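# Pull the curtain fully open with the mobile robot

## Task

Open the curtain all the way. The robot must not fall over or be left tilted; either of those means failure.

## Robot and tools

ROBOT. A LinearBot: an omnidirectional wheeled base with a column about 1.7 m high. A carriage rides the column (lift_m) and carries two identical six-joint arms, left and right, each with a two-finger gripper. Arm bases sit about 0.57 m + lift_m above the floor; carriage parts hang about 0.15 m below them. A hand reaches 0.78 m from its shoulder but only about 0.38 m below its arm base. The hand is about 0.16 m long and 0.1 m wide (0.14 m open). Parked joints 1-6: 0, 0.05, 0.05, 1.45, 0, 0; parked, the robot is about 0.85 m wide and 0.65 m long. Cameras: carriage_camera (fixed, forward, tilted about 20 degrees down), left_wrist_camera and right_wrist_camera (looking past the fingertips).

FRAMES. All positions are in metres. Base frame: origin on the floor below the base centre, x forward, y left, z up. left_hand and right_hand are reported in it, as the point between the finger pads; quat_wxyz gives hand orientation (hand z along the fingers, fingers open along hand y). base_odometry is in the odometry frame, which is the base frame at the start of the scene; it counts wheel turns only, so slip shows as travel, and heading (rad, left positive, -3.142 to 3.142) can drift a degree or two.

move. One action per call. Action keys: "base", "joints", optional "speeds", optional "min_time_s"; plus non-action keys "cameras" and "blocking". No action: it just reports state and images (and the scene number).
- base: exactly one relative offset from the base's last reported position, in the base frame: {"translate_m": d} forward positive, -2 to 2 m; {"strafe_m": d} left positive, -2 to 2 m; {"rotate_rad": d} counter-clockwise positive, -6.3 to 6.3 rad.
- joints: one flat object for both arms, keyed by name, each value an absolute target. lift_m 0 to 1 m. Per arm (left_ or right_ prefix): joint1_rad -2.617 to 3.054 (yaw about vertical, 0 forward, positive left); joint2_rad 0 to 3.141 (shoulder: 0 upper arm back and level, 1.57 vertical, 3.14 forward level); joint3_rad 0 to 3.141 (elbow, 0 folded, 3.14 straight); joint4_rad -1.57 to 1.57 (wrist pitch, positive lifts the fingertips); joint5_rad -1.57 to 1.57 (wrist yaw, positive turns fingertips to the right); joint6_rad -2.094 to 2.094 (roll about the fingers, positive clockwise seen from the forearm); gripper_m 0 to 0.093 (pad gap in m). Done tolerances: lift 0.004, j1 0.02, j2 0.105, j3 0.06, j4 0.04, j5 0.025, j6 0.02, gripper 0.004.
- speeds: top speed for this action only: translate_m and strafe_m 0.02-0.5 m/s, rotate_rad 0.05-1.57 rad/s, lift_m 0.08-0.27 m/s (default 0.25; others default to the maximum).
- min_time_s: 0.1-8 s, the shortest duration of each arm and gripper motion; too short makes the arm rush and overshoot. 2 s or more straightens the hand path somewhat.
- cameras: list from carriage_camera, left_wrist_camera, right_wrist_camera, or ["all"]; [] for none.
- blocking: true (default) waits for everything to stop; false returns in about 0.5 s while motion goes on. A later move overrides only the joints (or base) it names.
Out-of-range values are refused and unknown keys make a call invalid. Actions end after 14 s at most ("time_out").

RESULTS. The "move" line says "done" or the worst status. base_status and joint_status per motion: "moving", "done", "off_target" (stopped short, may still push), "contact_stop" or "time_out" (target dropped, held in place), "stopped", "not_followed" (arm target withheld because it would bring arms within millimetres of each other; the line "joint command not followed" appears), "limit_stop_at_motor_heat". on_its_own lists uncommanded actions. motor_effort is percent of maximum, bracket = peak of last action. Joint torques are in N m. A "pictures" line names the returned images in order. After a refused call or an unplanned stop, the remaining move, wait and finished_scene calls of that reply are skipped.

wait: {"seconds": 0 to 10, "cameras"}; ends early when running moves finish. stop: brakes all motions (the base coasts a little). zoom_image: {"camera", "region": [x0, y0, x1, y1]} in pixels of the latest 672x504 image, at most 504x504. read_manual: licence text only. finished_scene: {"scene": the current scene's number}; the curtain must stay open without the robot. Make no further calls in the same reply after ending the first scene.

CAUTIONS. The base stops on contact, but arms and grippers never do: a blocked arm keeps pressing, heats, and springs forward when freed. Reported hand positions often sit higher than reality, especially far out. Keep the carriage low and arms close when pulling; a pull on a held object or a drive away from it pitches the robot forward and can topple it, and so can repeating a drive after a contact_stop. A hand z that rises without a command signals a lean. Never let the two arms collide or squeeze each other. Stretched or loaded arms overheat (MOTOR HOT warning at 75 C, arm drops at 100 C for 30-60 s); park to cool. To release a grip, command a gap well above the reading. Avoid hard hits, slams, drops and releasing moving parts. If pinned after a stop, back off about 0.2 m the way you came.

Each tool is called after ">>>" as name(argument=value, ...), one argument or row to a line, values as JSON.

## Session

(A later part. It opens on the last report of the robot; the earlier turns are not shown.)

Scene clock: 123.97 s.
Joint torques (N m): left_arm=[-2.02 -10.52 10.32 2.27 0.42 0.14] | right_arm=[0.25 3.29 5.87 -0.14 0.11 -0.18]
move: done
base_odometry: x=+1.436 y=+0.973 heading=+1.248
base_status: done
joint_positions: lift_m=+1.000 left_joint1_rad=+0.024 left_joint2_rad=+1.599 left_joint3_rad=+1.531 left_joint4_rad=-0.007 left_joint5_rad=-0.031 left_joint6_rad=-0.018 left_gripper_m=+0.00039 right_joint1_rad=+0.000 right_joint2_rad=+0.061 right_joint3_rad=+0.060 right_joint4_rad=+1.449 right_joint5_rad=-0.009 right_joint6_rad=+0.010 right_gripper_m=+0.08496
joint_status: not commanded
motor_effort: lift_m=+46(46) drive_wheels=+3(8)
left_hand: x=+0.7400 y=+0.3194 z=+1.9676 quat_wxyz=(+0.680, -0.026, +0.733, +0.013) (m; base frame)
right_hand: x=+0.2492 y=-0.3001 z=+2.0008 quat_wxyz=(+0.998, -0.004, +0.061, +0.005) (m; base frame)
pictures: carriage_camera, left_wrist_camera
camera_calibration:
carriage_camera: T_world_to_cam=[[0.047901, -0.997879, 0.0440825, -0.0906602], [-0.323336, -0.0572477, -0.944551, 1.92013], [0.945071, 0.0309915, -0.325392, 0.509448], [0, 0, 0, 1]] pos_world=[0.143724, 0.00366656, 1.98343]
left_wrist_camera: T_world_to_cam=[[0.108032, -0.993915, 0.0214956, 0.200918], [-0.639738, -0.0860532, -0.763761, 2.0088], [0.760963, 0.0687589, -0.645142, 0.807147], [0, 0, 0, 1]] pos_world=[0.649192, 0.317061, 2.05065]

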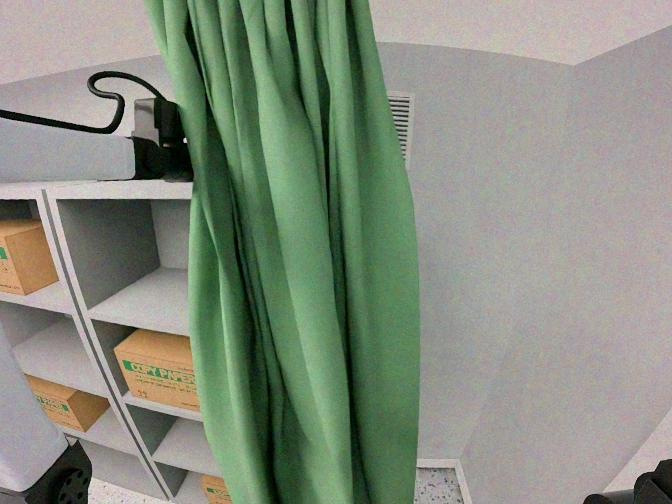

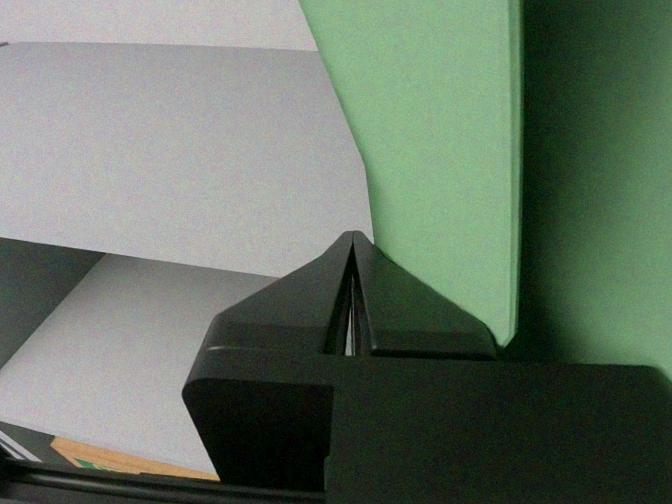

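>>> move(
  base={"strafe_m": -0.1},
  speeds={"strafe_m": 0.1},
  cameras=["carriage_camera", "left_wrist_camera"],
)

Scene clock: 125.77 s.
Joint torques (N m): left_arm=[-4.51 -10.5 10.35 2.53 1.02 0.43] | right_arm=[0.31 2.97 5.93 -0.16 0.13 -0.16]
move: done
base_odometry: x=+1.531 y=+0.941 heading=+1.248
base_status: done
joint_positions: lift_m=+1.000 left_joint1_rad=+0.053 left_joint2_rad=+1.599 left_joint3_rad=+1.531 left_joint4_rad=-0.030 left_joint5_rad=-0.086 left_joint6_rad=-0.045 left_gripper_m=+0.00039 right_joint1_rad=+0.000 right_joint2_rad=+0.061 right_joint3_rad=+0.060 right_joint4_rad=+1.449 right_joint5_rad=-0.009 right_joint6_rad=+0.010 right_gripper_m=+0.08496
joint_status: not commanded
motor_effort: lift_m=+46(46) drive_wheels=+3(13)
left_hand: x=+0.7377 y=+0.3444 z=+1.9621 quat_wxyz=(+0.671, -0.065, +0.738, +0.035) (m; base frame)
right_hand: x=+0.2492 y=-0.3001 z=+2.0008 quat_wxyz=(+0.998, -0.004, +0.061, +0.005) (m; base frame)
pictures: carriage_camera, left_wrist_camera
camera_calibration:
carriage_camera: T_world_to_cam=[[0.047901, -0.997879, 0.0440825, -0.0906602], [-0.323336, -0.0572477, -0.944551, 1.92013], [0.945071, 0.0309915, -0.325392, 0.509448], [0, 0, 0, 1]] pos_world=[0.143724, 0.00366656, 1.98343]
left_wrist_camera: T_world_to_cam=[[0.194828, -0.979955, 0.041593, 0.11782], [-0.644127, -0.15981, -0.748038, 2.00305], [0.739691, 0.118947, -0.662351, 0.835814], [0, 0, 0, 1]] pos_world=[0.649018, 0.336148, 2.04706]

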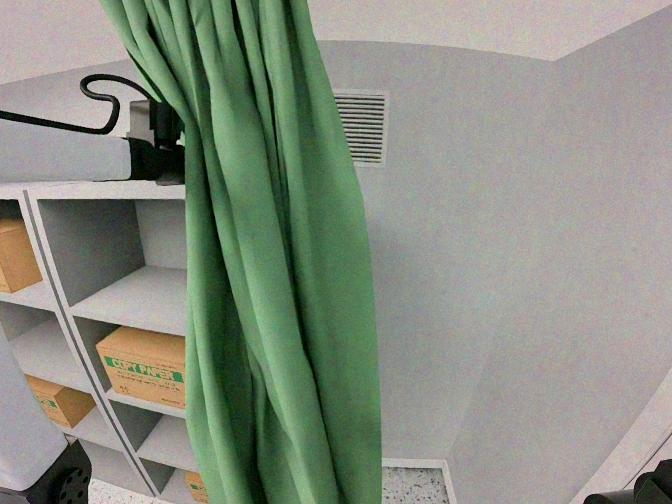

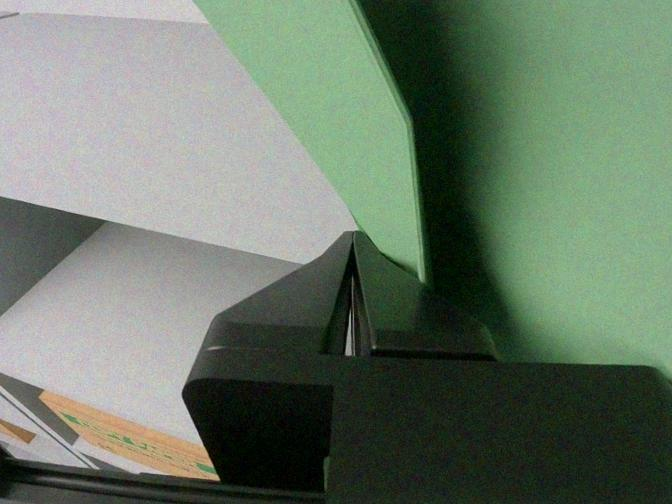

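>>> move(
  base={"strafe_m": 0.3},
  speeds={"strafe_m": 0.15},
)

>>> move(
  base={"translate_m": -0.9},
  speeds={"translate_m": 0.3},
  cameras=["carriage_camera"],
)

Scene clock: 128.93 s.
Joint torques (N m): left_arm=[-0.55 -10.5 10.32 2.4 0.19 0.06] | right_arm=[0.2 3.17 5.85 -0.16 0.11 -0.16]
move: done
base_odometry: x=+1.246 y=+1.036 heading=+1.248
base_status: done
joint_positions: lift_m=+1.000 left_joint1_rad=+0.006 left_joint2_rad=+1.599 left_joint3_rad=+1.531 left_joint4_rad=-0.018 left_joint5_rad=-0.007 left_joint6_rad=-0.009 left_gripper_m=+0.00039 right_joint1_rad=+0.000 right_joint2_rad=+0.061 right_joint3_rad=+0.060 right_joint4_rad=+1.449 right_joint5_rad=-0.009 right_joint6_rad=+0.010 right_gripper_m=+0.08496
joint_status: not commanded
motor_effort: lift_m=+46(46) drive_wheels=-1(10)
left_hand: x=+0.7401 y=+0.3057 z=+1.9650 quat_wxyz=(+0.676, -0.008, +0.737, +0.001) (m; base frame)
right_hand: x=+0.2492 y=-0.3001 z=+2.0008 quat_wxyz=(+0.998, -0.004, +0.061, +0.005) (m; base frame)
pictures: none

Scene clock: 133.43 s.
Joint torques (N m): left_arm=[-0.44 -10.55 10.32 2.36 0.18 0.04] | right_arm=[0.09 3.33 5.74 -0.19 0.12 -0.18]
move: done
base_odometry: x=+0.961 y=+0.183 heading=+1.248
base_status: done
joint_positions: lift_m=+1.000 left_joint1_rad=+0.006 left_joint2_rad=+1.599 left_joint3_rad=+1.531 left_joint4_rad=-0.015 left_joint5_rad=-0.006 left_joint6_rad=-0.009 left_gripper_m=+0.00039 right_joint1_rad=+0.000 right_joint2_rad=+0.061 right_joint3_rad=+0.060 right_joint4_rad=+1.449 right_joint5_rad=-0.009 right_joint6_rad=+0.010 right_gripper_m=+0.08496
joint_status: not commanded
motor_effort: lift_m=+46(46) drive_wheels=+0(12)
left_hand: x=+0.7402 y=+0.3056 z=+1.9658 quat_wxyz=(+0.678, -0.007, +0.735, +0.001) (m; base frame)
right_hand: x=+0.2492 y=-0.3001 z=+2.0008 quat_wxyz=(+0.998, -0.004, +0.061, +0.005) (m; base frame)
pictures: carriage_camera
camera_calibration:
carriage_camera: T_world_to_cam=[[0.047901, -0.997879, 0.0440825, -0.0906602], [-0.323336, -0.0572477, -0.944551, 1.92013], [0.945071, 0.0309915, -0.325392, 0.509448], [0, 0, 0, 1]] pos_world=[0.143724, 0.00366656, 1.98343]

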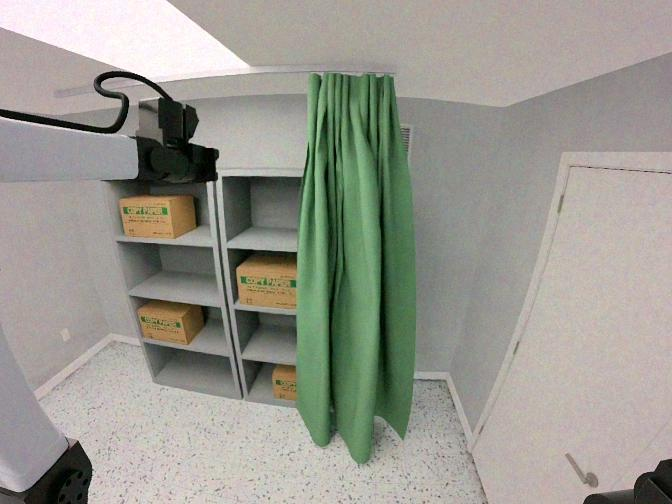

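>>> zoom_image(
  camera="carriage_camera",
  region=[280, 50, 420, 140],
)

Scaled by 3.600 from the camera's 672x504 image, which has a finer 960x720 frame.

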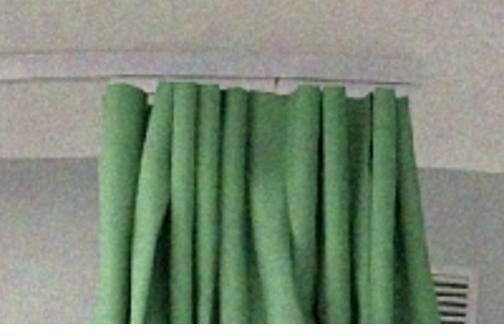

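>>> finished_scene(
  scene=2,
)

The scene is finished: the task was done.


## Next scene

The same job, from a new start.

>>> move(
  joints={"lift_m": 0.7},
  cameras=["carriage_camera"],
)

Scene clock: 2.13 s.
Joint torques (N m): left_arm=[0.05 4.14 5.45 -0.18 0.09 -0.04] | right_arm=[0.31 3.81 7.32 -0.09 0 -0.1]
move: done
base_odometry: x=+0.000 y=+0.000 heading=+0.000
base_status: not commanded
joint_positions: lift_m=+0.700 left_joint1_rad=-0.004 left_joint2_rad=+0.048 left_joint3_rad=+0.061 left_joint4_rad=+1.418 left_joint5_rad=+0.025 left_joint6_rad=+0.041 left_gripper_m=+0.09396 right_joint1_rad=+0.012 right_joint2_rad=+0.062 right_joint3_rad=+0.045 right_joint4_rad=+1.412 right_joint5_rad=-0.036 right_joint6_rad=-0.020 right_gripper_m=+0.09396
joint_status: all done
motor_effort: lift_m=+46(61) drive_wheels=+1(2)
left_hand: x=+0.2521 y=+0.2971 z=+1.7001 quat_wxyz=(+0.997, +0.014, +0.069, +0.018) (m; base frame)
right_hand: x=+0.2628 y=-0.2947 z=+1.6950 quat_wxyz=(+0.996, -0.019, +0.087, -0.002) (m; base frame)
pictures: carriage_camera
camera_calibration:
carriage_camera: T_world_to_cam=[[0.047901, -0.997879, 0.0440825, -0.0774354], [-0.323336, -0.0572477, -0.944551, 1.63676], [0.945071, 0.0309915, -0.325392, 0.411831], [0, 0, 0, 1]] pos_world=[0.143724, 0.00366656, 1.68343]

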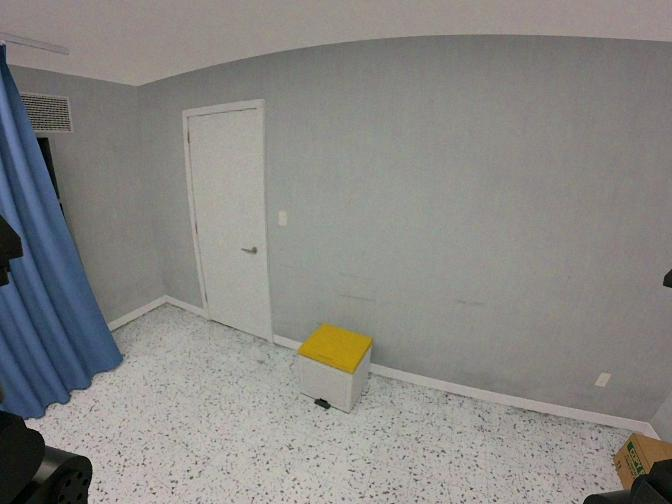

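>>> move(
  base={"rotate_rad": 1.25},
  cameras=["carriage_camera"],
)

Scene clock: 5.10 s.
Joint torques (N m): left_arm=[0.08 4.16 5.45 -0.17 0.09 -0.05] | right_arm=[0.17 3.99 7.53 -0.06 0.07 -0.05]
move: done
base_odometry: x=+0.000 y=+0.000 heading=+1.250
base_status: done
joint_positions: lift_m=+0.700 left_joint1_rad=-0.004 left_joint2_rad=+0.048 left_joint3_rad=+0.061 left_joint4_rad=+1.418 left_joint5_rad=+0.025 left_joint6_rad=+0.041 left_gripper_m=+0.09396 right_joint1_rad=+0.012 right_joint2_rad=+0.062 right_joint3_rad=+0.045 right_joint4_rad=+1.412 right_joint5_rad=-0.036 right_joint6_rad=-0.020 right_gripper_m=+0.09396
joint_status: not commanded
motor_effort: lift_m=+46(46) drive_wheels=+4(12)
left_hand: x=+0.2522 y=+0.2971 z=+1.7001 quat_wxyz=(+0.997, +0.014, +0.070, +0.018) (m; base frame)
right_hand: x=+0.2628 y=-0.2947 z=+1.6950 quat_wxyz=(+0.996, -0.019, +0.087, -0.002) (m; base frame)
pictures: carriage_camera
camera_calibration:
carriage_camera: T_world_to_cam=[[0.047901, -0.997879, 0.0440825, -0.0774354], [-0.323336, -0.0572477, -0.944551, 1.63676], [0.945071, 0.0309915, -0.325392, 0.411831], [0, 0, 0, 1]] pos_world=[0.143724, 0.00366656, 1.68343]

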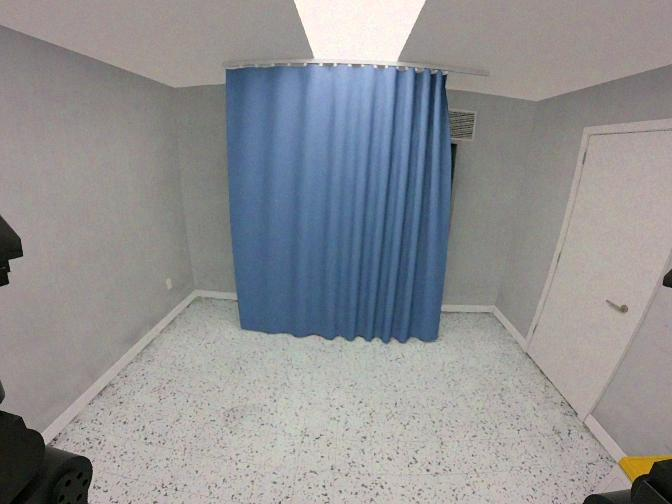

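>>> move(
  base={"strafe_m": -0.85},
  joints={"right_joint1_rad": 0, "right_joint2_rad": 1.9, "right_joint3_rad": 1.4, "right_joint4_rad": 0.5, "right_joint5_rad": -1.45, "right_joint6_rad": 0, "right_gripper_m": 0.085},
  min_time_s=2,
)

>>> move(
  base={"translate_m": 1.4},
  cameras=["carriage_camera", "right_wrist_camera"],
)

Scene clock: 10.00 s.
Joint torques (N m): left_arm=[-0.02 4.18 5.46 -0.18 0.09 -0.06] | right_arm=[0.36 -7.65 11.56 1.22 -0.12 0.13]
move: done
base_odometry: x=+0.807 y=-0.267 heading=+1.250
base_status: done
joint_positions: lift_m=+0.700 left_joint1_rad=-0.003 left_joint2_rad=+0.048 left_joint3_rad=+0.061 left_joint4_rad=+1.418 left_joint5_rad=+0.025 left_joint6_rad=+0.041 left_gripper_m=+0.09396 right_joint1_rad=-0.001 right_joint2_rad=+1.877 right_joint3_rad=+1.369 right_joint4_rad=+0.517 right_joint5_rad=-1.437 right_joint6_rad=-0.015 right_gripper_m=+0.08507
joint_status: all done
motor_effort: lift_m=+46(46) drive_wheels=-2(17)
left_hand: x=+0.2522 y=+0.2971 z=+1.7001 quat_wxyz=(+0.997, +0.014, +0.070, +0.018) (m; base frame)
right_hand: x=+0.6576 y=-0.1298 z=+1.5643 quat_wxyz=(+0.538, -0.471, +0.527, +0.459) (m; base frame)
pictures: none

Scene clock: 15.10 s.
Joint torques (N m): left_arm=[-0.02 4.14 5.48 -0.15 0.09 -0.05] | right_arm=[0.46 -7.47 11.85 1.27 -0.08 0.06]
move: done
base_odometry: x=+1.249 y=+1.061 heading=+1.250
base_status: done
joint_positions: lift_m=+0.700 left_joint1_rad=-0.003 left_joint2_rad=+0.048 left_joint3_rad=+0.061 left_joint4_rad=+1.418 left_joint5_rad=+0.025 left_joint6_rad=+0.041 left_gripper_m=+0.09396 right_joint1_rad=-0.001 right_joint2_rad=+1.877 right_joint3_rad=+1.369 right_joint4_rad=+0.514 right_joint5_rad=-1.440 right_joint6_rad=-0.015 right_gripper_m=+0.08507
joint_status: not commanded
motor_effort: lift_m=+46(46) drive_wheels=-2(15)
left_hand: x=+0.2523 y=+0.2971 z=+1.7001 quat_wxyz=(+0.997, +0.014, +0.070, +0.018) (m; base frame)
right_hand: x=+0.6571 y=-0.1297 z=+1.5640 quat_wxyz=(+0.537, -0.471, +0.527, +0.461) (m; base frame)
pictures: carriage_camera, right_wrist_camera
camera_calibration:
carriage_camera: T_world_to_cam=[[0.047901, -0.997879, 0.0440825, -0.0774354], [-0.323336, -0.0572477, -0.944551, 1.63676], [0.945071, 0.0309915, -0.325392, 0.411831], [0, 0, 0, 1]] pos_world=[0.143724, 0.00366656, 1.68343]
right_wrist_camera: T_world_to_cam=[[0.990085, -0.13869, 0.0223018, -0.704696], [-0.0612604, -0.569176, -0.819931, 1.25651], [0.12641, 0.810435, -0.572028, 1.0459], [0, 0, 0, 1]] pos_world=[0.642471, -0.230193, 1.64426]

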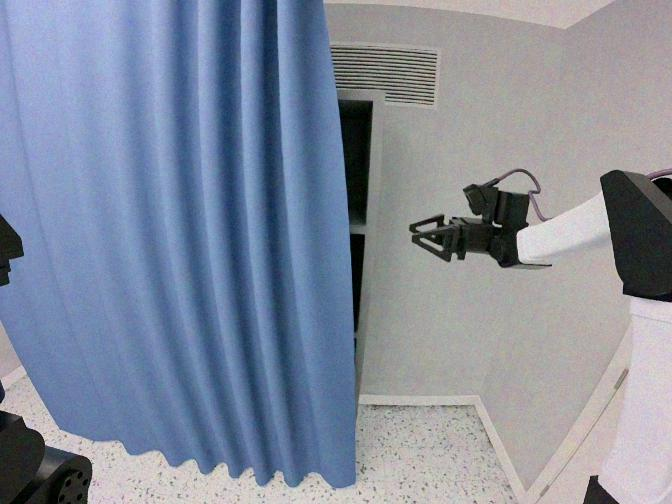

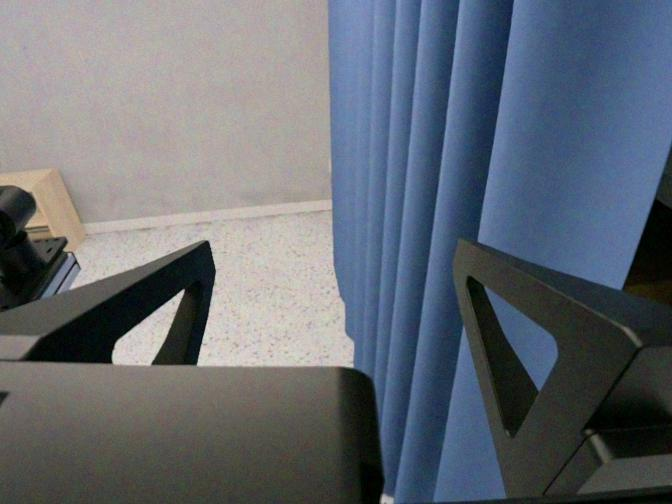

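>>> move(
  base={"translate_m": 0.27},
  speeds={"translate_m": 0.3},
  cameras=["carriage_camera", "right_wrist_camera"],
)

Scene clock: 18.00 s.
Joint torques (N m): left_arm=[-0.03 4.12 5.49 -0.15 0.08 -0.05] | right_arm=[0.29 -7.79 11.75 1.25 -0.06 0.01]
move: done
base_odometry: x=+1.334 y=+1.317 heading=+1.249
base_status: done
joint_positions: lift_m=+0.700 left_joint1_rad=-0.003 left_joint2_rad=+0.048 left_joint3_rad=+0.061 left_joint4_rad=+1.416 left_joint5_rad=+0.025 left_joint6_rad=+0.041 left_gripper_m=+0.09396 right_joint1_rad=-0.001 right_joint2_rad=+1.880 right_joint3_rad=+1.369 right_joint4_rad=+0.512 right_joint5_rad=-1.440 right_joint6_rad=-0.015 right_gripper_m=+0.08507
joint_status: not commanded
motor_effort: lift_m=+46(46) drive_wheels=-2(10)
left_hand: x=+0.2527 y=+0.2971 z=+1.7000 quat_wxyz=(+0.997, +0.014, +0.070, +0.018) (m; base frame)
right_hand: x=+0.6575 y=-0.1297 z=+1.5628 quat_wxyz=(+0.536, -0.470, +0.528, +0.462) (m; base frame)
pictures: carriage_camera, right_wrist_camera
camera_calibration:
carriage_camera: T_world_to_cam=[[0.047901, -0.997879, 0.0440825, -0.0774354], [-0.323336, -0.0572477, -0.944551, 1.63676], [0.945071, 0.0309915, -0.325392, 0.411831], [0, 0, 0, 1]] pos_world=[0.143724, 0.00366656, 1.68343]
right_wrist_camera: T_world_to_cam=[[0.990216, -0.138365, 0.0180926, -0.698476], [-0.0645581, -0.569194, -0.819665, 1.25733], [0.123711, 0.810477, -0.572558, 1.0478], [0, 0, 0, 1]] pos_world=[0.643189, -0.230193, 1.64315]

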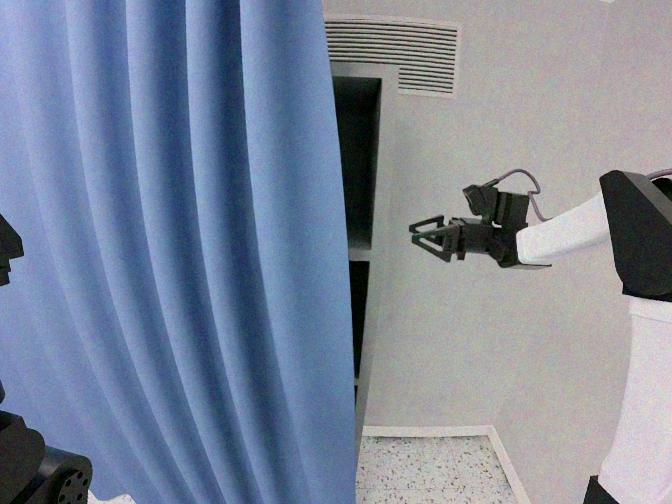

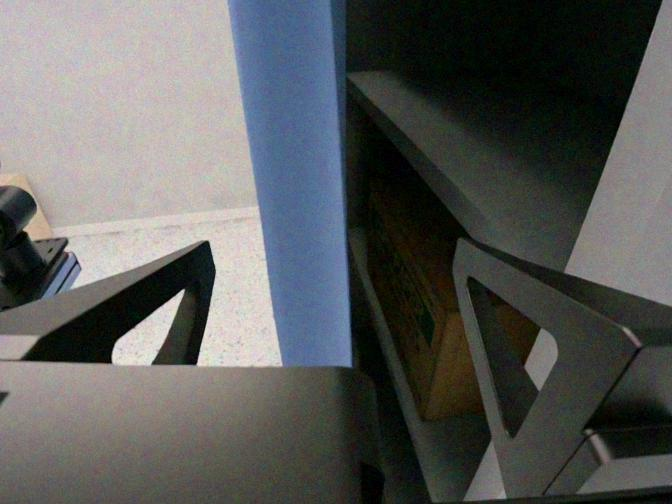

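>>> move(
  base={"translate_m": 0.015},
  speeds={"translate_m": 0.1},
)

>>> move(
  base={"strafe_m": 0.16},
  speeds={"strafe_m": 0.15},
  cameras=["carriage_camera", "right_wrist_camera"],
)

Scene clock: 19.43 s.
Joint torques (N m): left_arm=[-0.02 4.14 5.46 -0.14 0.09 -0.06] | right_arm=[0.34 -7.94 11.77 1.27 -0.07 0.08]
move: done
base_odometry: x=+1.339 y=+1.331 heading=+1.249
base_status: done
joint_positions: lift_m=+0.700 left_joint1_rad=-0.003 left_joint2_rad=+0.048 left_joint3_rad=+0.061 left_joint4_rad=+1.418 left_joint5_rad=+0.025 left_joint6_rad=+0.041 left_gripper_m=+0.09396 right_joint1_rad=-0.001 right_joint2_rad=+1.880 right_joint3_rad=+1.369 right_joint4_rad=+0.512 right_joint5_rad=-1.440 right_joint6_rad=-0.015 right_gripper_m=+0.08507
joint_status: not commanded
motor_effort: lift_m=+46(46) drive_wheels=-2(14)
left_hand: x=+0.2523 y=+0.2971 z=+1.7001 quat_wxyz=(+0.997, +0.014, +0.070, +0.018) (m; base frame)
right_hand: x=+0.6575 y=-0.1297 z=+1.5628 quat_wxyz=(+0.536, -0.470, +0.528, +0.462) (m; base frame)
pictures: none

Scene clock: 21.40 s.
Joint torques (N m): left_arm=[0.03 4.14 5.45 -0.17 0.08 -0.05] | right_arm=[0.28 -7.76 11.6 1.27 -0.06 0.03]
move: done
base_odometry: x=+1.187 y=+1.382 heading=+1.249
base_status: done
joint_positions: lift_m=+0.700 left_joint1_rad=-0.003 left_joint2_rad=+0.048 left_joint3_rad=+0.061 left_joint4_rad=+1.418 left_joint5_rad=+0.026 left_joint6_rad=+0.041 left_gripper_m=+0.09396 right_joint1_rad=+0.000 right_joint2_rad=+1.880 right_joint3_rad=+1.369 right_joint4_rad=+0.512 right_joint5_rad=-1.440 right_joint6_rad=-0.015 right_gripper_m=+0.08507
joint_status: not commanded
motor_effort: lift_m=+46(46) drive_wheels=-1(14)
left_hand: x=+0.2523 y=+0.2970 z=+1.7001 quat_wxyz=(+0.997, +0.014, +0.070, +0.018) (m; base frame)
right_hand: x=+0.6571 y=-0.1289 z=+1.5628 quat_wxyz=(+0.535, -0.471, +0.528, +0.462) (m; base frame)
pictures: carriage_camera, right_wrist_camera
camera_calibration:
carriage_camera: T_world_to_cam=[[0.047901, -0.997879, 0.0440825, -0.0774354], [-0.323336, -0.0572477, -0.944551, 1.63676], [0.945071, 0.0309915, -0.325392, 0.411831], [0, 0, 0, 1]] pos_world=[0.143724, 0.00366656, 1.68343]
right_wrist_camera: T_world_to_cam=[[0.99049, -0.136436, 0.017719, -0.697391], [-0.0637671, -0.569373, -0.819602, 1.25713], [0.121912, 0.810678, -0.572659, 1.04853], [0, 0, 0, 1]] pos_world=[0.643095, -0.229392, 1.64315]

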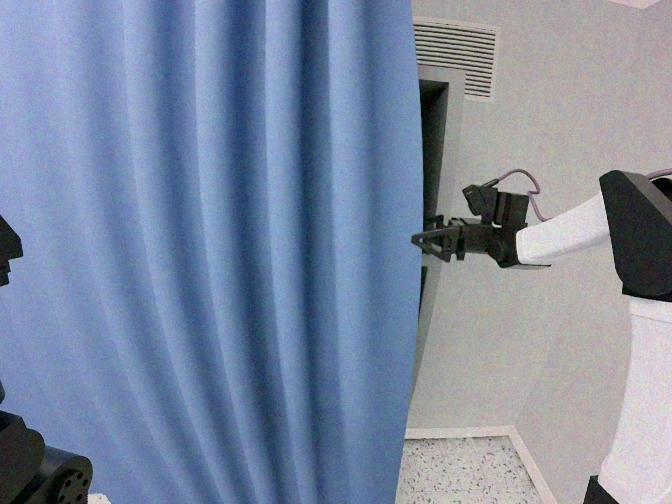

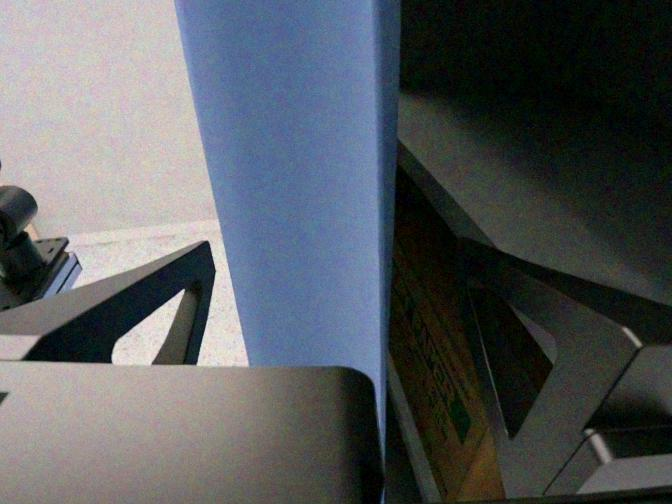

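>>> move(
  base={"strafe_m": 0.022},
  speeds={"strafe_m": 0.1},
)

>>> move(
  joints={"right_gripper_m": 0.0},
  min_time_s=1.5,
  cameras=["carriage_camera", "right_wrist_camera"],
)

Scene clock: 22.40 s.
Joint torques (N m): left_arm=[-0.01 4.12 5.49 -0.16 0.09 -0.05] | right_arm=[-0.16 -7.82 11.79 1.28 -0.06 0.07]
move: done
base_odometry: x=+1.167 y=+1.389 heading=+1.248
base_status: done
joint_positions: lift_m=+0.700 left_joint1_rad=-0.003 left_joint2_rad=+0.048 left_joint3_rad=+0.061 left_joint4_rad=+1.418 left_joint5_rad=+0.026 left_joint6_rad=+0.041 left_gripper_m=+0.09396 right_joint1_rad=+0.002 right_joint2_rad=+1.880 right_joint3_rad=+1.369 right_joint4_rad=+0.512 right_joint5_rad=-1.440 right_joint6_rad=-0.015 right_gripper_m=+0.08507
joint_status: not commanded
motor_effort: lift_m=+46(46) drive_wheels=+0(9)
left_hand: x=+0.2523 y=+0.2970 z=+1.7001 quat_wxyz=(+0.997, +0.014, +0.070, +0.018) (m; base frame)
right_hand: x=+0.6568 y=-0.1280 z=+1.5628 quat_wxyz=(+0.535, -0.471, +0.527, +0.463) (m; base frame)
pictures: none

Scene clock: 24.20 s.
Joint torques (N m): left_arm=[-0.01 4.12 5.52 -0.16 0.08 -0.05] | right_arm=[0.1 -7.72 11.78 1.24 -0.1 0.06]
move: done
base_odometry: x=+1.167 y=+1.389 heading=+1.248
base_status: not commanded
joint_positions: lift_m=+0.700 left_joint1_rad=-0.003 left_joint2_rad=+0.048 left_joint3_rad=+0.061 left_joint4_rad=+1.418 left_joint5_rad=+0.026 left_joint6_rad=+0.041 left_gripper_m=+0.09396 right_joint1_rad=+0.002 right_joint2_rad=+1.880 right_joint3_rad=+1.369 right_joint4_rad=+0.512 right_joint5_rad=-1.440 right_joint6_rad=-0.015 right_gripper_m=+0.00084
joint_status: all done
motor_effort: lift_m=+46(46) drive_wheels=+0(1)
left_hand: x=+0.2523 y=+0.2970 z=+1.7001 quat_wxyz=(+0.997, +0.014, +0.070, +0.018) (m; base frame)
right_hand: x=+0.6568 y=-0.1280 z=+1.5628 quat_wxyz=(+0.535, -0.471, +0.527, +0.463) (m; base frame)
pictures: carriage_camera, right_wrist_camera
camera_calibration:
carriage_camera: T_world_to_cam=[[0.047901, -0.997879, 0.0440825, -0.0774354], [-0.323336, -0.0572477, -0.944551, 1.63676], [0.945071, 0.0309915, -0.325392, 0.411831], [0, 0, 0, 1]] pos_world=[0.143724, 0.00366656, 1.68343]
right_wrist_camera: T_world_to_cam=[[0.990746, -0.134563, 0.0177635, -0.696897], [-0.0626488, -0.569463, -0.819626, 1.25687], [0.120407, 0.810928, -0.572623, 1.04887], [0, 0, 0, 1]] pos_world=[0.642898, -0.228592, 1.64315]

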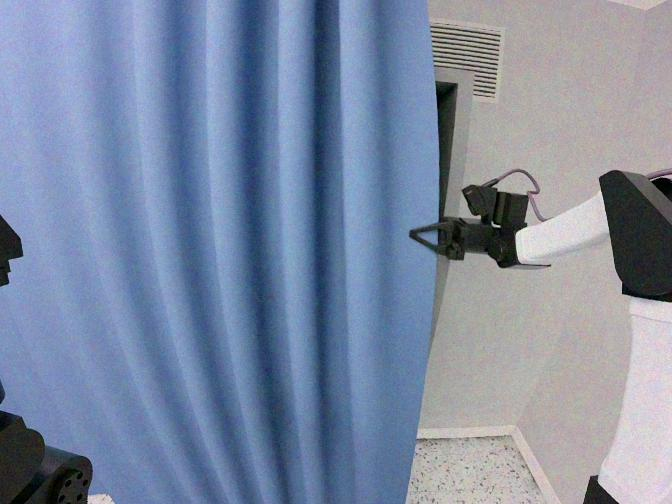

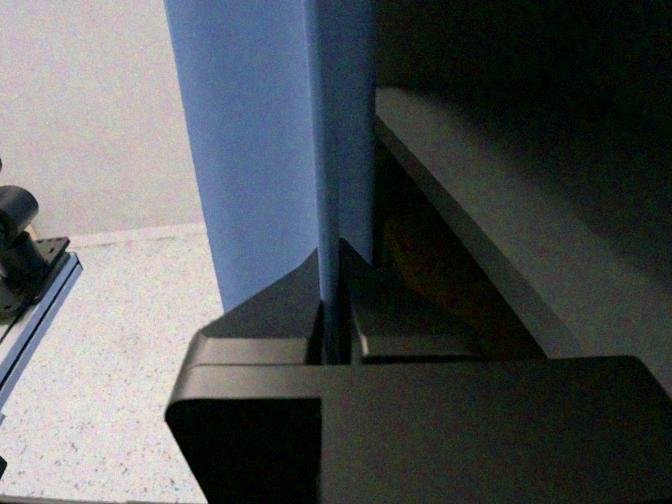

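>>> move(
  base={"translate_m": -0.03},
  speeds={"translate_m": 0.1},
)

>>> move(
  base={"strafe_m": 0.6},
  speeds={"strafe_m": 0.17},
  cameras=["carriage_camera", "right_wrist_camera"],
)

Scene clock: 25.70 s.
Joint torques (N m): left_arm=[0.03 4.11 5.46 -0.18 0.08 -0.05] | right_arm=[-0.03 -7.77 11.58 1.27 -0.11 0.03]
move: done
base_odometry: x=+1.157 y=+1.361 heading=+1.249
base_status: done
joint_positions: lift_m=+0.700 left_joint1_rad=-0.003 left_joint2_rad=+0.048 left_joint3_rad=+0.061 left_joint4_rad=+1.419 left_joint5_rad=+0.026 left_joint6_rad=+0.041 left_gripper_m=+0.09396 right_joint1_rad=+0.002 right_joint2_rad=+1.880 right_joint3_rad=+1.369 right_joint4_rad=+0.512 right_joint5_rad=-1.440 right_joint6_rad=-0.014 right_gripper_m=+0.00084
joint_status: not commanded
motor_effort: lift_m=+46(46) drive_wheels=+2(10)
left_hand: x=+0.2521 y=+0.2970 z=+1.7001 quat_wxyz=(+0.997, +0.014, +0.069, +0.018) (m; base frame)
right_hand: x=+0.6568 y=-0.1280 z=+1.5631 quat_wxyz=(+0.535, -0.471, +0.527, +0.463) (m; base frame)
pictures: none

Scene clock: 30.20 s.
Joint torques (N m): left_arm=[0.03 4.14 5.45 -0.19 0.08 -0.05] | right_arm=[1.78 -7.76 8.75 0.89 -0.02 0.03]
move: done
base_odometry: x=+0.588 y=+1.551 heading=+1.249
base_status: done
joint_positions: lift_m=+0.700 left_joint1_rad=-0.004 left_joint2_rad=+0.048 left_joint3_rad=+0.061 left_joint4_rad=+1.419 left_joint5_rad=+0.026 left_joint6_rad=+0.041 left_gripper_m=+0.09396 right_joint1_rad=-0.017 right_joint2_rad=+1.880 right_joint3_rad=+1.398 right_joint4_rad=+0.549 right_joint5_rad=-1.440 right_joint6_rad=-0.010 right_gripper_m=+0.00084
joint_status: not commanded
motor_effort: lift_m=+46(46) drive_wheels=+2(10)
left_hand: x=+0.2521 y=+0.2970 z=+1.7001 quat_wxyz=(+0.997, +0.014, +0.069, +0.018) (m; base frame)
right_hand: x=+0.6617 y=-0.1365 z=+1.5765 quat_wxyz=(+0.555, -0.480, +0.515, +0.443) (m; base frame)
pictures: carriage_camera, right_wrist_camera
camera_calibration:
carriage_camera: T_world_to_cam=[[0.047901, -0.997879, 0.0440825, -0.0774354], [-0.323336, -0.0572477, -0.944551, 1.63676], [0.945071, 0.0309915, -0.325392, 0.411831], [0, 0, 0, 1]] pos_world=[0.143724, 0.00366656, 1.68343]
right_wrist_camera: T_world_to_cam=[[0.984987, -0.153375, 0.0792272, -0.798863], [-0.022382, -0.568534, -0.822355, 1.2414], [0.171172, 0.808236, -0.563432, 1.01449], [0, 0, 0, 1]] pos_world=[0.641001, -0.236695, 1.65576]

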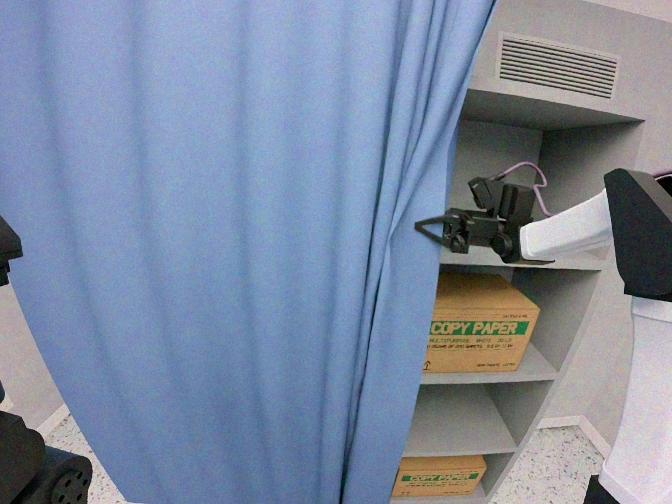

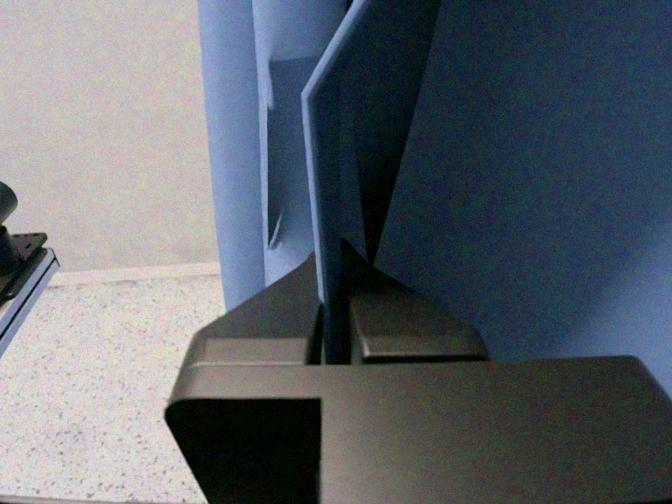

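>>> move(
  base={"strafe_m": 0.85},
  speeds={"strafe_m": 0.17},
  cameras=["carriage_camera", "right_wrist_camera"],
)

Scene clock: 36.40 s.
Joint torques (N m): left_arm=[0.08 4.12 5.45 -0.18 0.09 -0.04] | right_arm=[3.45 -7.51 6.56 0.56 -0.23 -0.07]
move: done
base_odometry: x=-0.219 y=+1.820 heading=+1.249
base_status: done
joint_positions: lift_m=+0.700 left_joint1_rad=-0.004 left_joint2_rad=+0.048 left_joint3_rad=+0.061 left_joint4_rad=+1.419 left_joint5_rad=+0.026 left_joint6_rad=+0.041 left_gripper_m=+0.09396 right_joint1_rad=-0.036 right_joint2_rad=+1.876 right_joint3_rad=+1.421 right_joint4_rad=+0.584 right_joint5_rad=-1.418 right_joint6_rad=-0.001 right_gripper_m=+0.00084
joint_status: not commanded
motor_effort: lift_m=+46(46) drive_wheels=+2(11)
left_hand: x=+0.2521 y=+0.2970 z=+1.7001 quat_wxyz=(+0.997, +0.014, +0.069, +0.018) (m; base frame)
right_hand: x=+0.6686 y=-0.1458 z=+1.5895 quat_wxyz=(+0.578, -0.480, +0.510, +0.419) (m; base frame)
pictures: carriage_camera, right_wrist_camera
camera_calibration:
carriage_camera: T_world_to_cam=[[0.047901, -0.997879, 0.0440825, -0.0774354], [-0.323336, -0.0572477, -0.944551, 1.63676], [0.945071, 0.0309915, -0.325392, 0.411831], [0, 0, 0, 1]] pos_world=[0.143724, 0.00366656, 1.68343]
right_wrist_camera: T_world_to_cam=[[0.972324, -0.194018, 0.130168, -0.886593], [-0.00267326, -0.566339, -0.824168, 1.23694], [0.233623, 0.80101, -0.551183, 0.965918], [0, 0, 0, 1]] pos_world=[0.639701, -0.245198, 1.66725]

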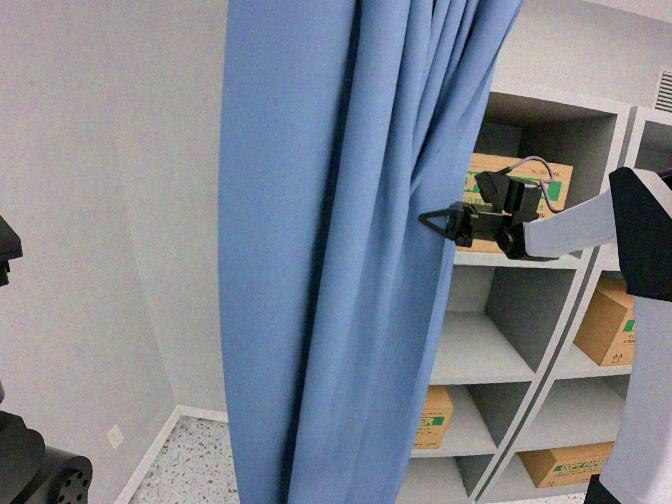

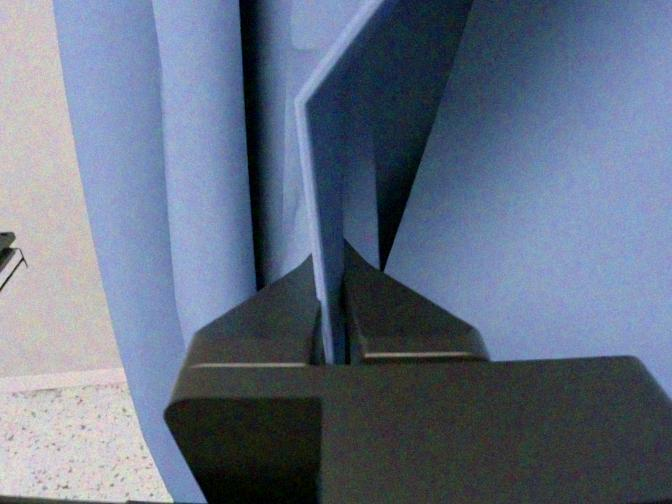

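>>> move(
  base={"strafe_m": 0.2},
  speeds={"strafe_m": 0.12},
  cameras=["carriage_camera"],
)

>>> move(
  base={"strafe_m": 0.08},
  speeds={"strafe_m": 0.1},
  cameras=["carriage_camera"],
)

Scene clock: 39.03 s.
Joint torques (N m): left_arm=[0.09 4.15 5.46 -0.2 0.08 -0.03] | right_arm=[3.89 -7.04 6.5 0.48 -0.3 -0.07]
move: done
base_odometry: x=-0.408 y=+1.883 heading=+1.249
base_status: done
joint_positions: lift_m=+0.700 left_joint1_rad=-0.004 left_joint2_rad=+0.048 left_joint3_rad=+0.061 left_joint4_rad=+1.419 left_joint5_rad=+0.026 left_joint6_rad=+0.041 left_gripper_m=+0.09396 right_joint1_rad=-0.041 right_joint2_rad=+1.870 right_joint3_rad=+1.421 right_joint4_rad=+0.592 right_joint5_rad=-1.408 right_joint6_rad=+0.001 right_gripper_m=+0.00084
joint_status: not commanded
motor_effort: lift_m=+46(46) drive_wheels=+1(12)
left_hand: x=+0.2521 y=+0.2970 z=+1.7001 quat_wxyz=(+0.997, +0.014, +0.069, +0.018) (m; base frame)
right_hand: x=+0.6697 y=-0.1484 z=+1.5933 quat_wxyz=(+0.585, -0.479, +0.509, +0.412) (m; base frame)
pictures: carriage_camera
camera_calibration:
carriage_camera: T_world_to_cam=[[0.047901, -0.997879, 0.0440825, -0.0774354], [-0.323336, -0.0572477, -0.944551, 1.63676], [0.945071, 0.0309915, -0.325392, 0.411831], [0, 0, 0, 1]] pos_world=[0.143724, 0.00366656, 1.68343]

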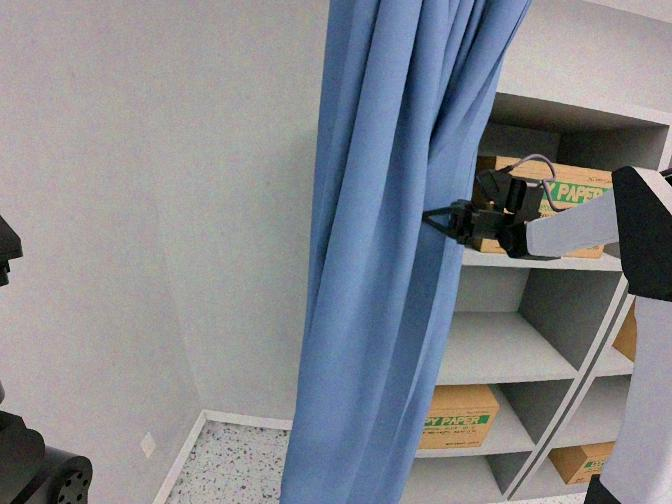

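Scene clock: 40.53 s.
Joint torques (N m): left_arm=[0.08 4.11 5.49 -0.19 0.08 -0.05] | right_arm=[4.93 -6.39 6.02 0.48 -0.41 -0.12]
move: done
base_odometry: x=-0.484 y=+1.908 heading=+1.249
base_status: done
joint_positions: lift_m=+0.700 left_joint1_rad=-0.003 left_joint2_rad=+0.048 left_joint3_rad=+0.061 left_joint4_rad=+1.419 left_joint5_rad=+0.026 left_joint6_rad=+0.041 left_gripper_m=+0.09396 right_joint1_rad=-0.052 right_joint2_rad=+1.865 right_joint3_rad=+1.426 right_joint4_rad=+0.598 right_joint5_rad=-1.395 right_joint6_rad=+0.008 right_gripper_m=+0.00084
joint_status: not commanded
motor_effort: lift_m=+46(46) drive_wheels=+2(11)
left_hand: x=+0.2521 y=+0.2970 z=+1.7001 quat_wxyz=(+0.997, +0.014, +0.069, +0.018) (m; base frame)
right_hand: x=+0.6725 y=-0.1537 z=+1.5981 quat_wxyz=(+0.592, -0.473, +0.512, +0.404) (m; base frame)
pictures: carriage_camera
camera_calibration:
carriage_camera: T_world_to_cam=[[0.047901, -0.997879, 0.0440825, -0.0774354], [-0.323336, -0.0572477, -0.944551, 1.63676], [0.945071, 0.0309915, -0.325392, 0.411831], [0, 0, 0, 1]] pos_world=[0.143724, 0.00366656, 1.68343]

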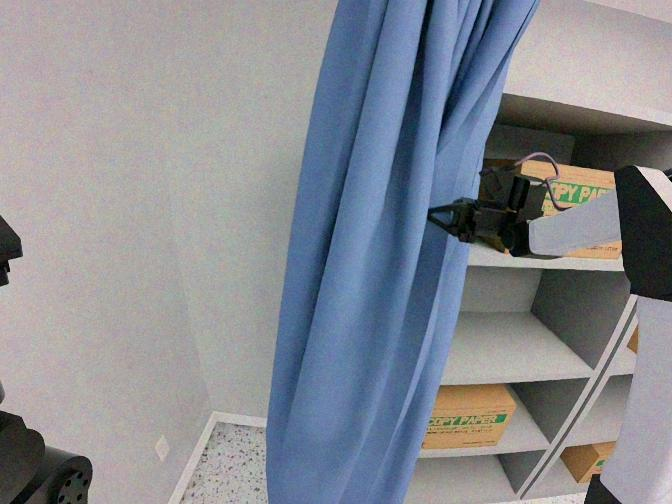

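>>> move(
  base={"strafe_m": 0.08},
  speeds={"strafe_m": 0.1},
  cameras=["carriage_camera"],
)

Scene clock: 42.30 s.
Joint torques (N m): left_arm=[-0.01 4.15 5.46 -0.18 0.08 -0.05] | right_arm=[5.85 -5.48 4.86 0.23 -0.82 -0.26]
move: done
base_odometry: x=-0.560 y=+1.933 heading=+1.249
base_status: done
joint_positions: lift_m=+0.700 left_joint1_rad=-0.003 left_joint2_rad=+0.048 left_joint3_rad=+0.061 left_joint4_rad=+1.419 left_joint5_rad=+0.026 left_joint6_rad=+0.041 left_gripper_m=+0.09396 right_joint1_rad=-0.064 right_joint2_rad=+1.853 right_joint3_rad=+1.438 right_joint4_rad=+0.619 right_joint5_rad=-1.352 right_joint6_rad=+0.023 right_gripper_m=+0.00089
joint_status: not commanded
motor_effort: lift_m=+46(46) drive_wheels=+3(11)
left_hand: x=+0.2521 y=+0.2971 z=+1.7001 quat_wxyz=(+0.997, +0.014, +0.069, +0.018) (m; base frame)
right_hand: x=+0.6784 y=-0.1609 z=+1.6110 quat_wxyz=(+0.613, -0.463, +0.513, +0.383) (m; base frame)
pictures: carriage_camera
camera_calibration:
carriage_camera: T_world_to_cam=[[0.047901, -0.997879, 0.0440825, -0.0774354], [-0.323336, -0.0572477, -0.944551, 1.63676], [0.945071, 0.0309915, -0.325392, 0.411831], [0, 0, 0, 1]] pos_world=[0.143724, 0.00366656, 1.68343]

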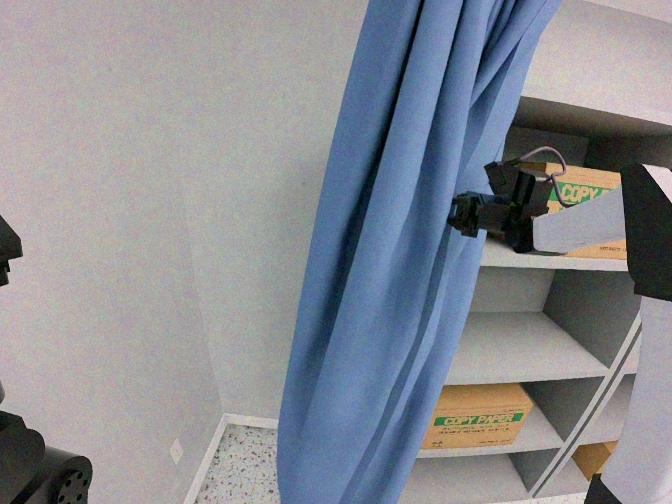

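>>> move(
  base={"strafe_m": -0.18},
  speeds={"strafe_m": 0.12},
)

>>> move(
  joints={"right_gripper_m": 0.09},
  min_time_s=1.2,
)

>>> move(
  base={"strafe_m": -0.35},
  speeds={"strafe_m": 0.2},
  cameras=["carriage_camera", "right_wrist_camera"],
)

Scene clock: 44.93 s.
Joint torques (N m): left_arm=[-0.01 4.14 5.48 -0.18 0.08 -0.05] | right_arm=[0.92 -6.94 7.05 1.06 0.02 -0.14]
move: done
base_odometry: x=-0.389 y=+1.876 heading=+1.248
base_status: done
joint_positions: lift_m=+0.700 left_joint1_rad=-0.002 left_joint2_rad=+0.048 left_joint3_rad=+0.061 left_joint4_rad=+1.419 left_joint5_rad=+0.026 left_joint6_rad=+0.041 left_gripper_m=+0.09396 right_joint1_rad=-0.007 right_joint2_rad=+1.869 right_joint3_rad=+1.417 right_joint4_rad=+0.527 right_joint5_rad=-1.449 right_joint6_rad=+0.010 right_gripper_m=+0.00085
joint_status: not commanded
motor_effort: lift_m=+46(46) drive_wheels=+0(8)
left_hand: x=+0.2521 y=+0.2971 z=+1.7001 quat_wxyz=(+0.997, +0.014, +0.069, +0.018) (m; base frame)
right_hand: x=+0.6574 y=-0.1319 z=+1.5851 quat_wxyz=(+0.548, -0.482, +0.513, +0.452) (m; base frame)
pictures: none

Scene clock: 46.43 s.
Joint torques (N m): left_arm=[-0.02 4.15 5.46 -0.18 0.09 -0.05] | right_arm=[0.76 -7.05 7.25 1.21 -0.01 -0.14]
move: done
base_odometry: x=-0.389 y=+1.876 heading=+1.248
base_status: not commanded
joint_positions: lift_m=+0.700 left_joint1_rad=-0.002 left_joint2_rad=+0.048 left_joint3_rad=+0.061 left_joint4_rad=+1.419 left_joint5_rad=+0.026 left_joint6_rad=+0.041 left_gripper_m=+0.09396 right_joint1_rad=-0.007 right_joint2_rad=+1.871 right_joint3_rad=+1.417 right_joint4_rad=+0.517 right_joint5_rad=-1.449 right_joint6_rad=+0.010 right_gripper_m=+0.08994
joint_status: all done
motor_effort: lift_m=+46(46) drive_wheels=+0(3)
left_hand: x=+0.2521 y=+0.2971 z=+1.7001 quat_wxyz=(+0.997, +0.014, +0.069, +0.018) (m; base frame)
right_hand: x=+0.6580 y=-0.1319 z=+1.5831 quat_wxyz=(+0.545, -0.479, +0.517, +0.455) (m; base frame)
pictures: none

Scene clock: 49.37 s.
Joint torques (N m): left_arm=[-0.05 4.14 5.45 -0.18 0.08 -0.04] | right_arm=[0.43 -7.16 6.74 1.18 0.04 -0.2]
move: done
base_odometry: x=-0.058 y=+1.765 heading=+1.248
base_status: done
joint_positions: lift_m=+0.700 left_joint1_rad=-0.003 left_joint2_rad=+0.048 left_joint3_rad=+0.061 left_joint4_rad=+1.419 left_joint5_rad=+0.026 left_joint6_rad=+0.041 left_gripper_m=+0.09396 right_joint1_rad=-0.003 right_joint2_rad=+1.871 right_joint3_rad=+1.417 right_joint4_rad=+0.516 right_joint5_rad=-1.449 right_joint6_rad=+0.010 right_gripper_m=+0.08995
joint_status: not commanded
motor_effort: lift_m=+46(46) drive_wheels=+0(10)
left_hand: x=+0.2521 y=+0.2971 z=+1.7001 quat_wxyz=(+0.997, +0.014, +0.069, +0.018) (m; base frame)
right_hand: x=+0.6573 y=-0.1300 z=+1.5830 quat_wxyz=(+0.544, -0.480, +0.516, +0.456) (m; base frame)
pictures: carriage_camera, right_wrist_camera
camera_calibration:
carriage_camera: T_world_to_cam=[[0.047901, -0.997879, 0.0440825, -0.0774354], [-0.323336, -0.0572477, -0.944551, 1.63676], [0.945071, 0.0309915, -0.325392, 0.411831], [0, 0, 0, 1]] pos_world=[0.143724, 0.00366656, 1.68343]
right_wrist_camera: T_world_to_cam=[[0.990001, -0.130697, 0.0530755, -0.752967], [-0.0307754, -0.567306, -0.822932, 1.2569], [0.137665, 0.81307, -0.565655, 1.03994], [0, 0, 0, 1]] pos_world=[0.640956, -0.230903, 1.66256]

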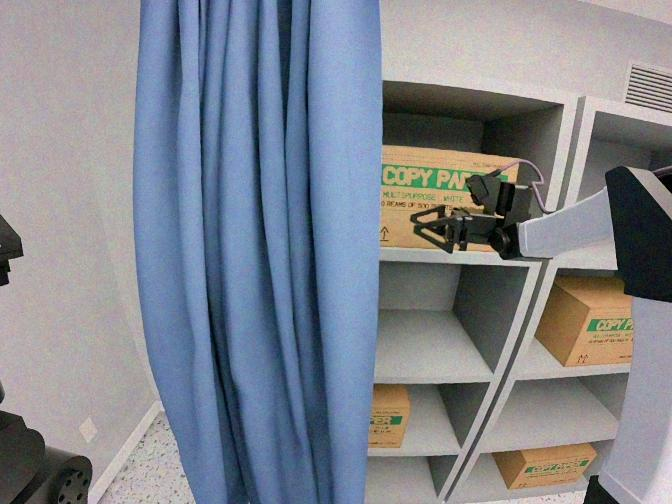

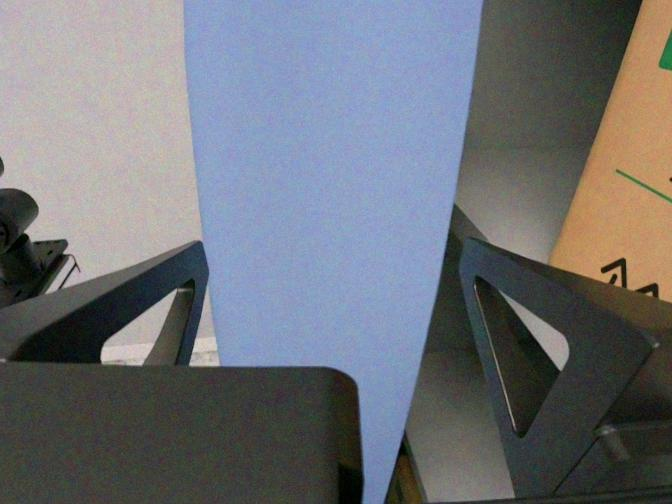

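>>> move(
  base={"translate_m": -1.0},
  cameras=["carriage_camera"],
)

>>> zoom_image(
  camera="carriage_camera",
  region=[200, 0, 400, 130],
)

Scene clock: 53.80 s.
Joint torques (N m): left_arm=[-0.05 4.14 5.5 -0.21 0.08 -0.05] | right_arm=[0.42 -7.51 6.93 1.23 0.05 -0.2]
move: done
base_odometry: x=-0.375 y=+0.816 heading=+1.248
base_status: done
joint_positions: lift_m=+0.700 left_joint1_rad=-0.003 left_joint2_rad=+0.048 left_joint3_rad=+0.061 left_joint4_rad=+1.420 left_joint5_rad=+0.026 left_joint6_rad=+0.041 left_gripper_m=+0.09396 right_joint1_rad=-0.003 right_joint2_rad=+1.876 right_joint3_rad=+1.417 right_joint4_rad=+0.514 right_joint5_rad=-1.449 right_joint6_rad=+0.010 right_gripper_m=+0.08995
joint_status: not commanded
motor_effort: lift_m=+46(46) drive_wheels=+0(14)
left_hand: x=+0.2518 y=+0.2971 z=+1.7002 quat_wxyz=(+0.997, +0.014, +0.069, +0.018) (m; base frame)
right_hand: x=+0.6581 y=-0.1300 z=+1.5810 quat_wxyz=(+0.542, -0.478, +0.518, +0.458) (m; base frame)
pictures: carriage_camera
camera_calibration:
carriage_camera: T_world_to_cam=[[0.047901, -0.997879, 0.0440825, -0.0774354], [-0.323336, -0.0572477, -0.944551, 1.63676], [0.945071, 0.0309915, -0.325392, 0.411831], [0, 0, 0, 1]] pos_world=[0.143724, 0.00366656, 1.68343]

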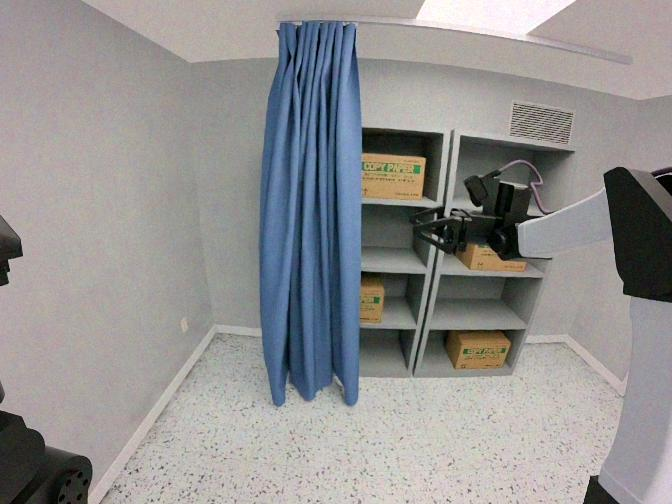

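Scaled by 2.520 from the camera's 672x504 image, which has a finer 960x720 frame.

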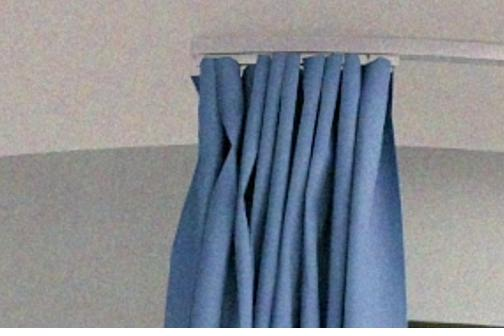

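>>> finished_scene(
  scene=3,
)

The scene is finished: the task was done.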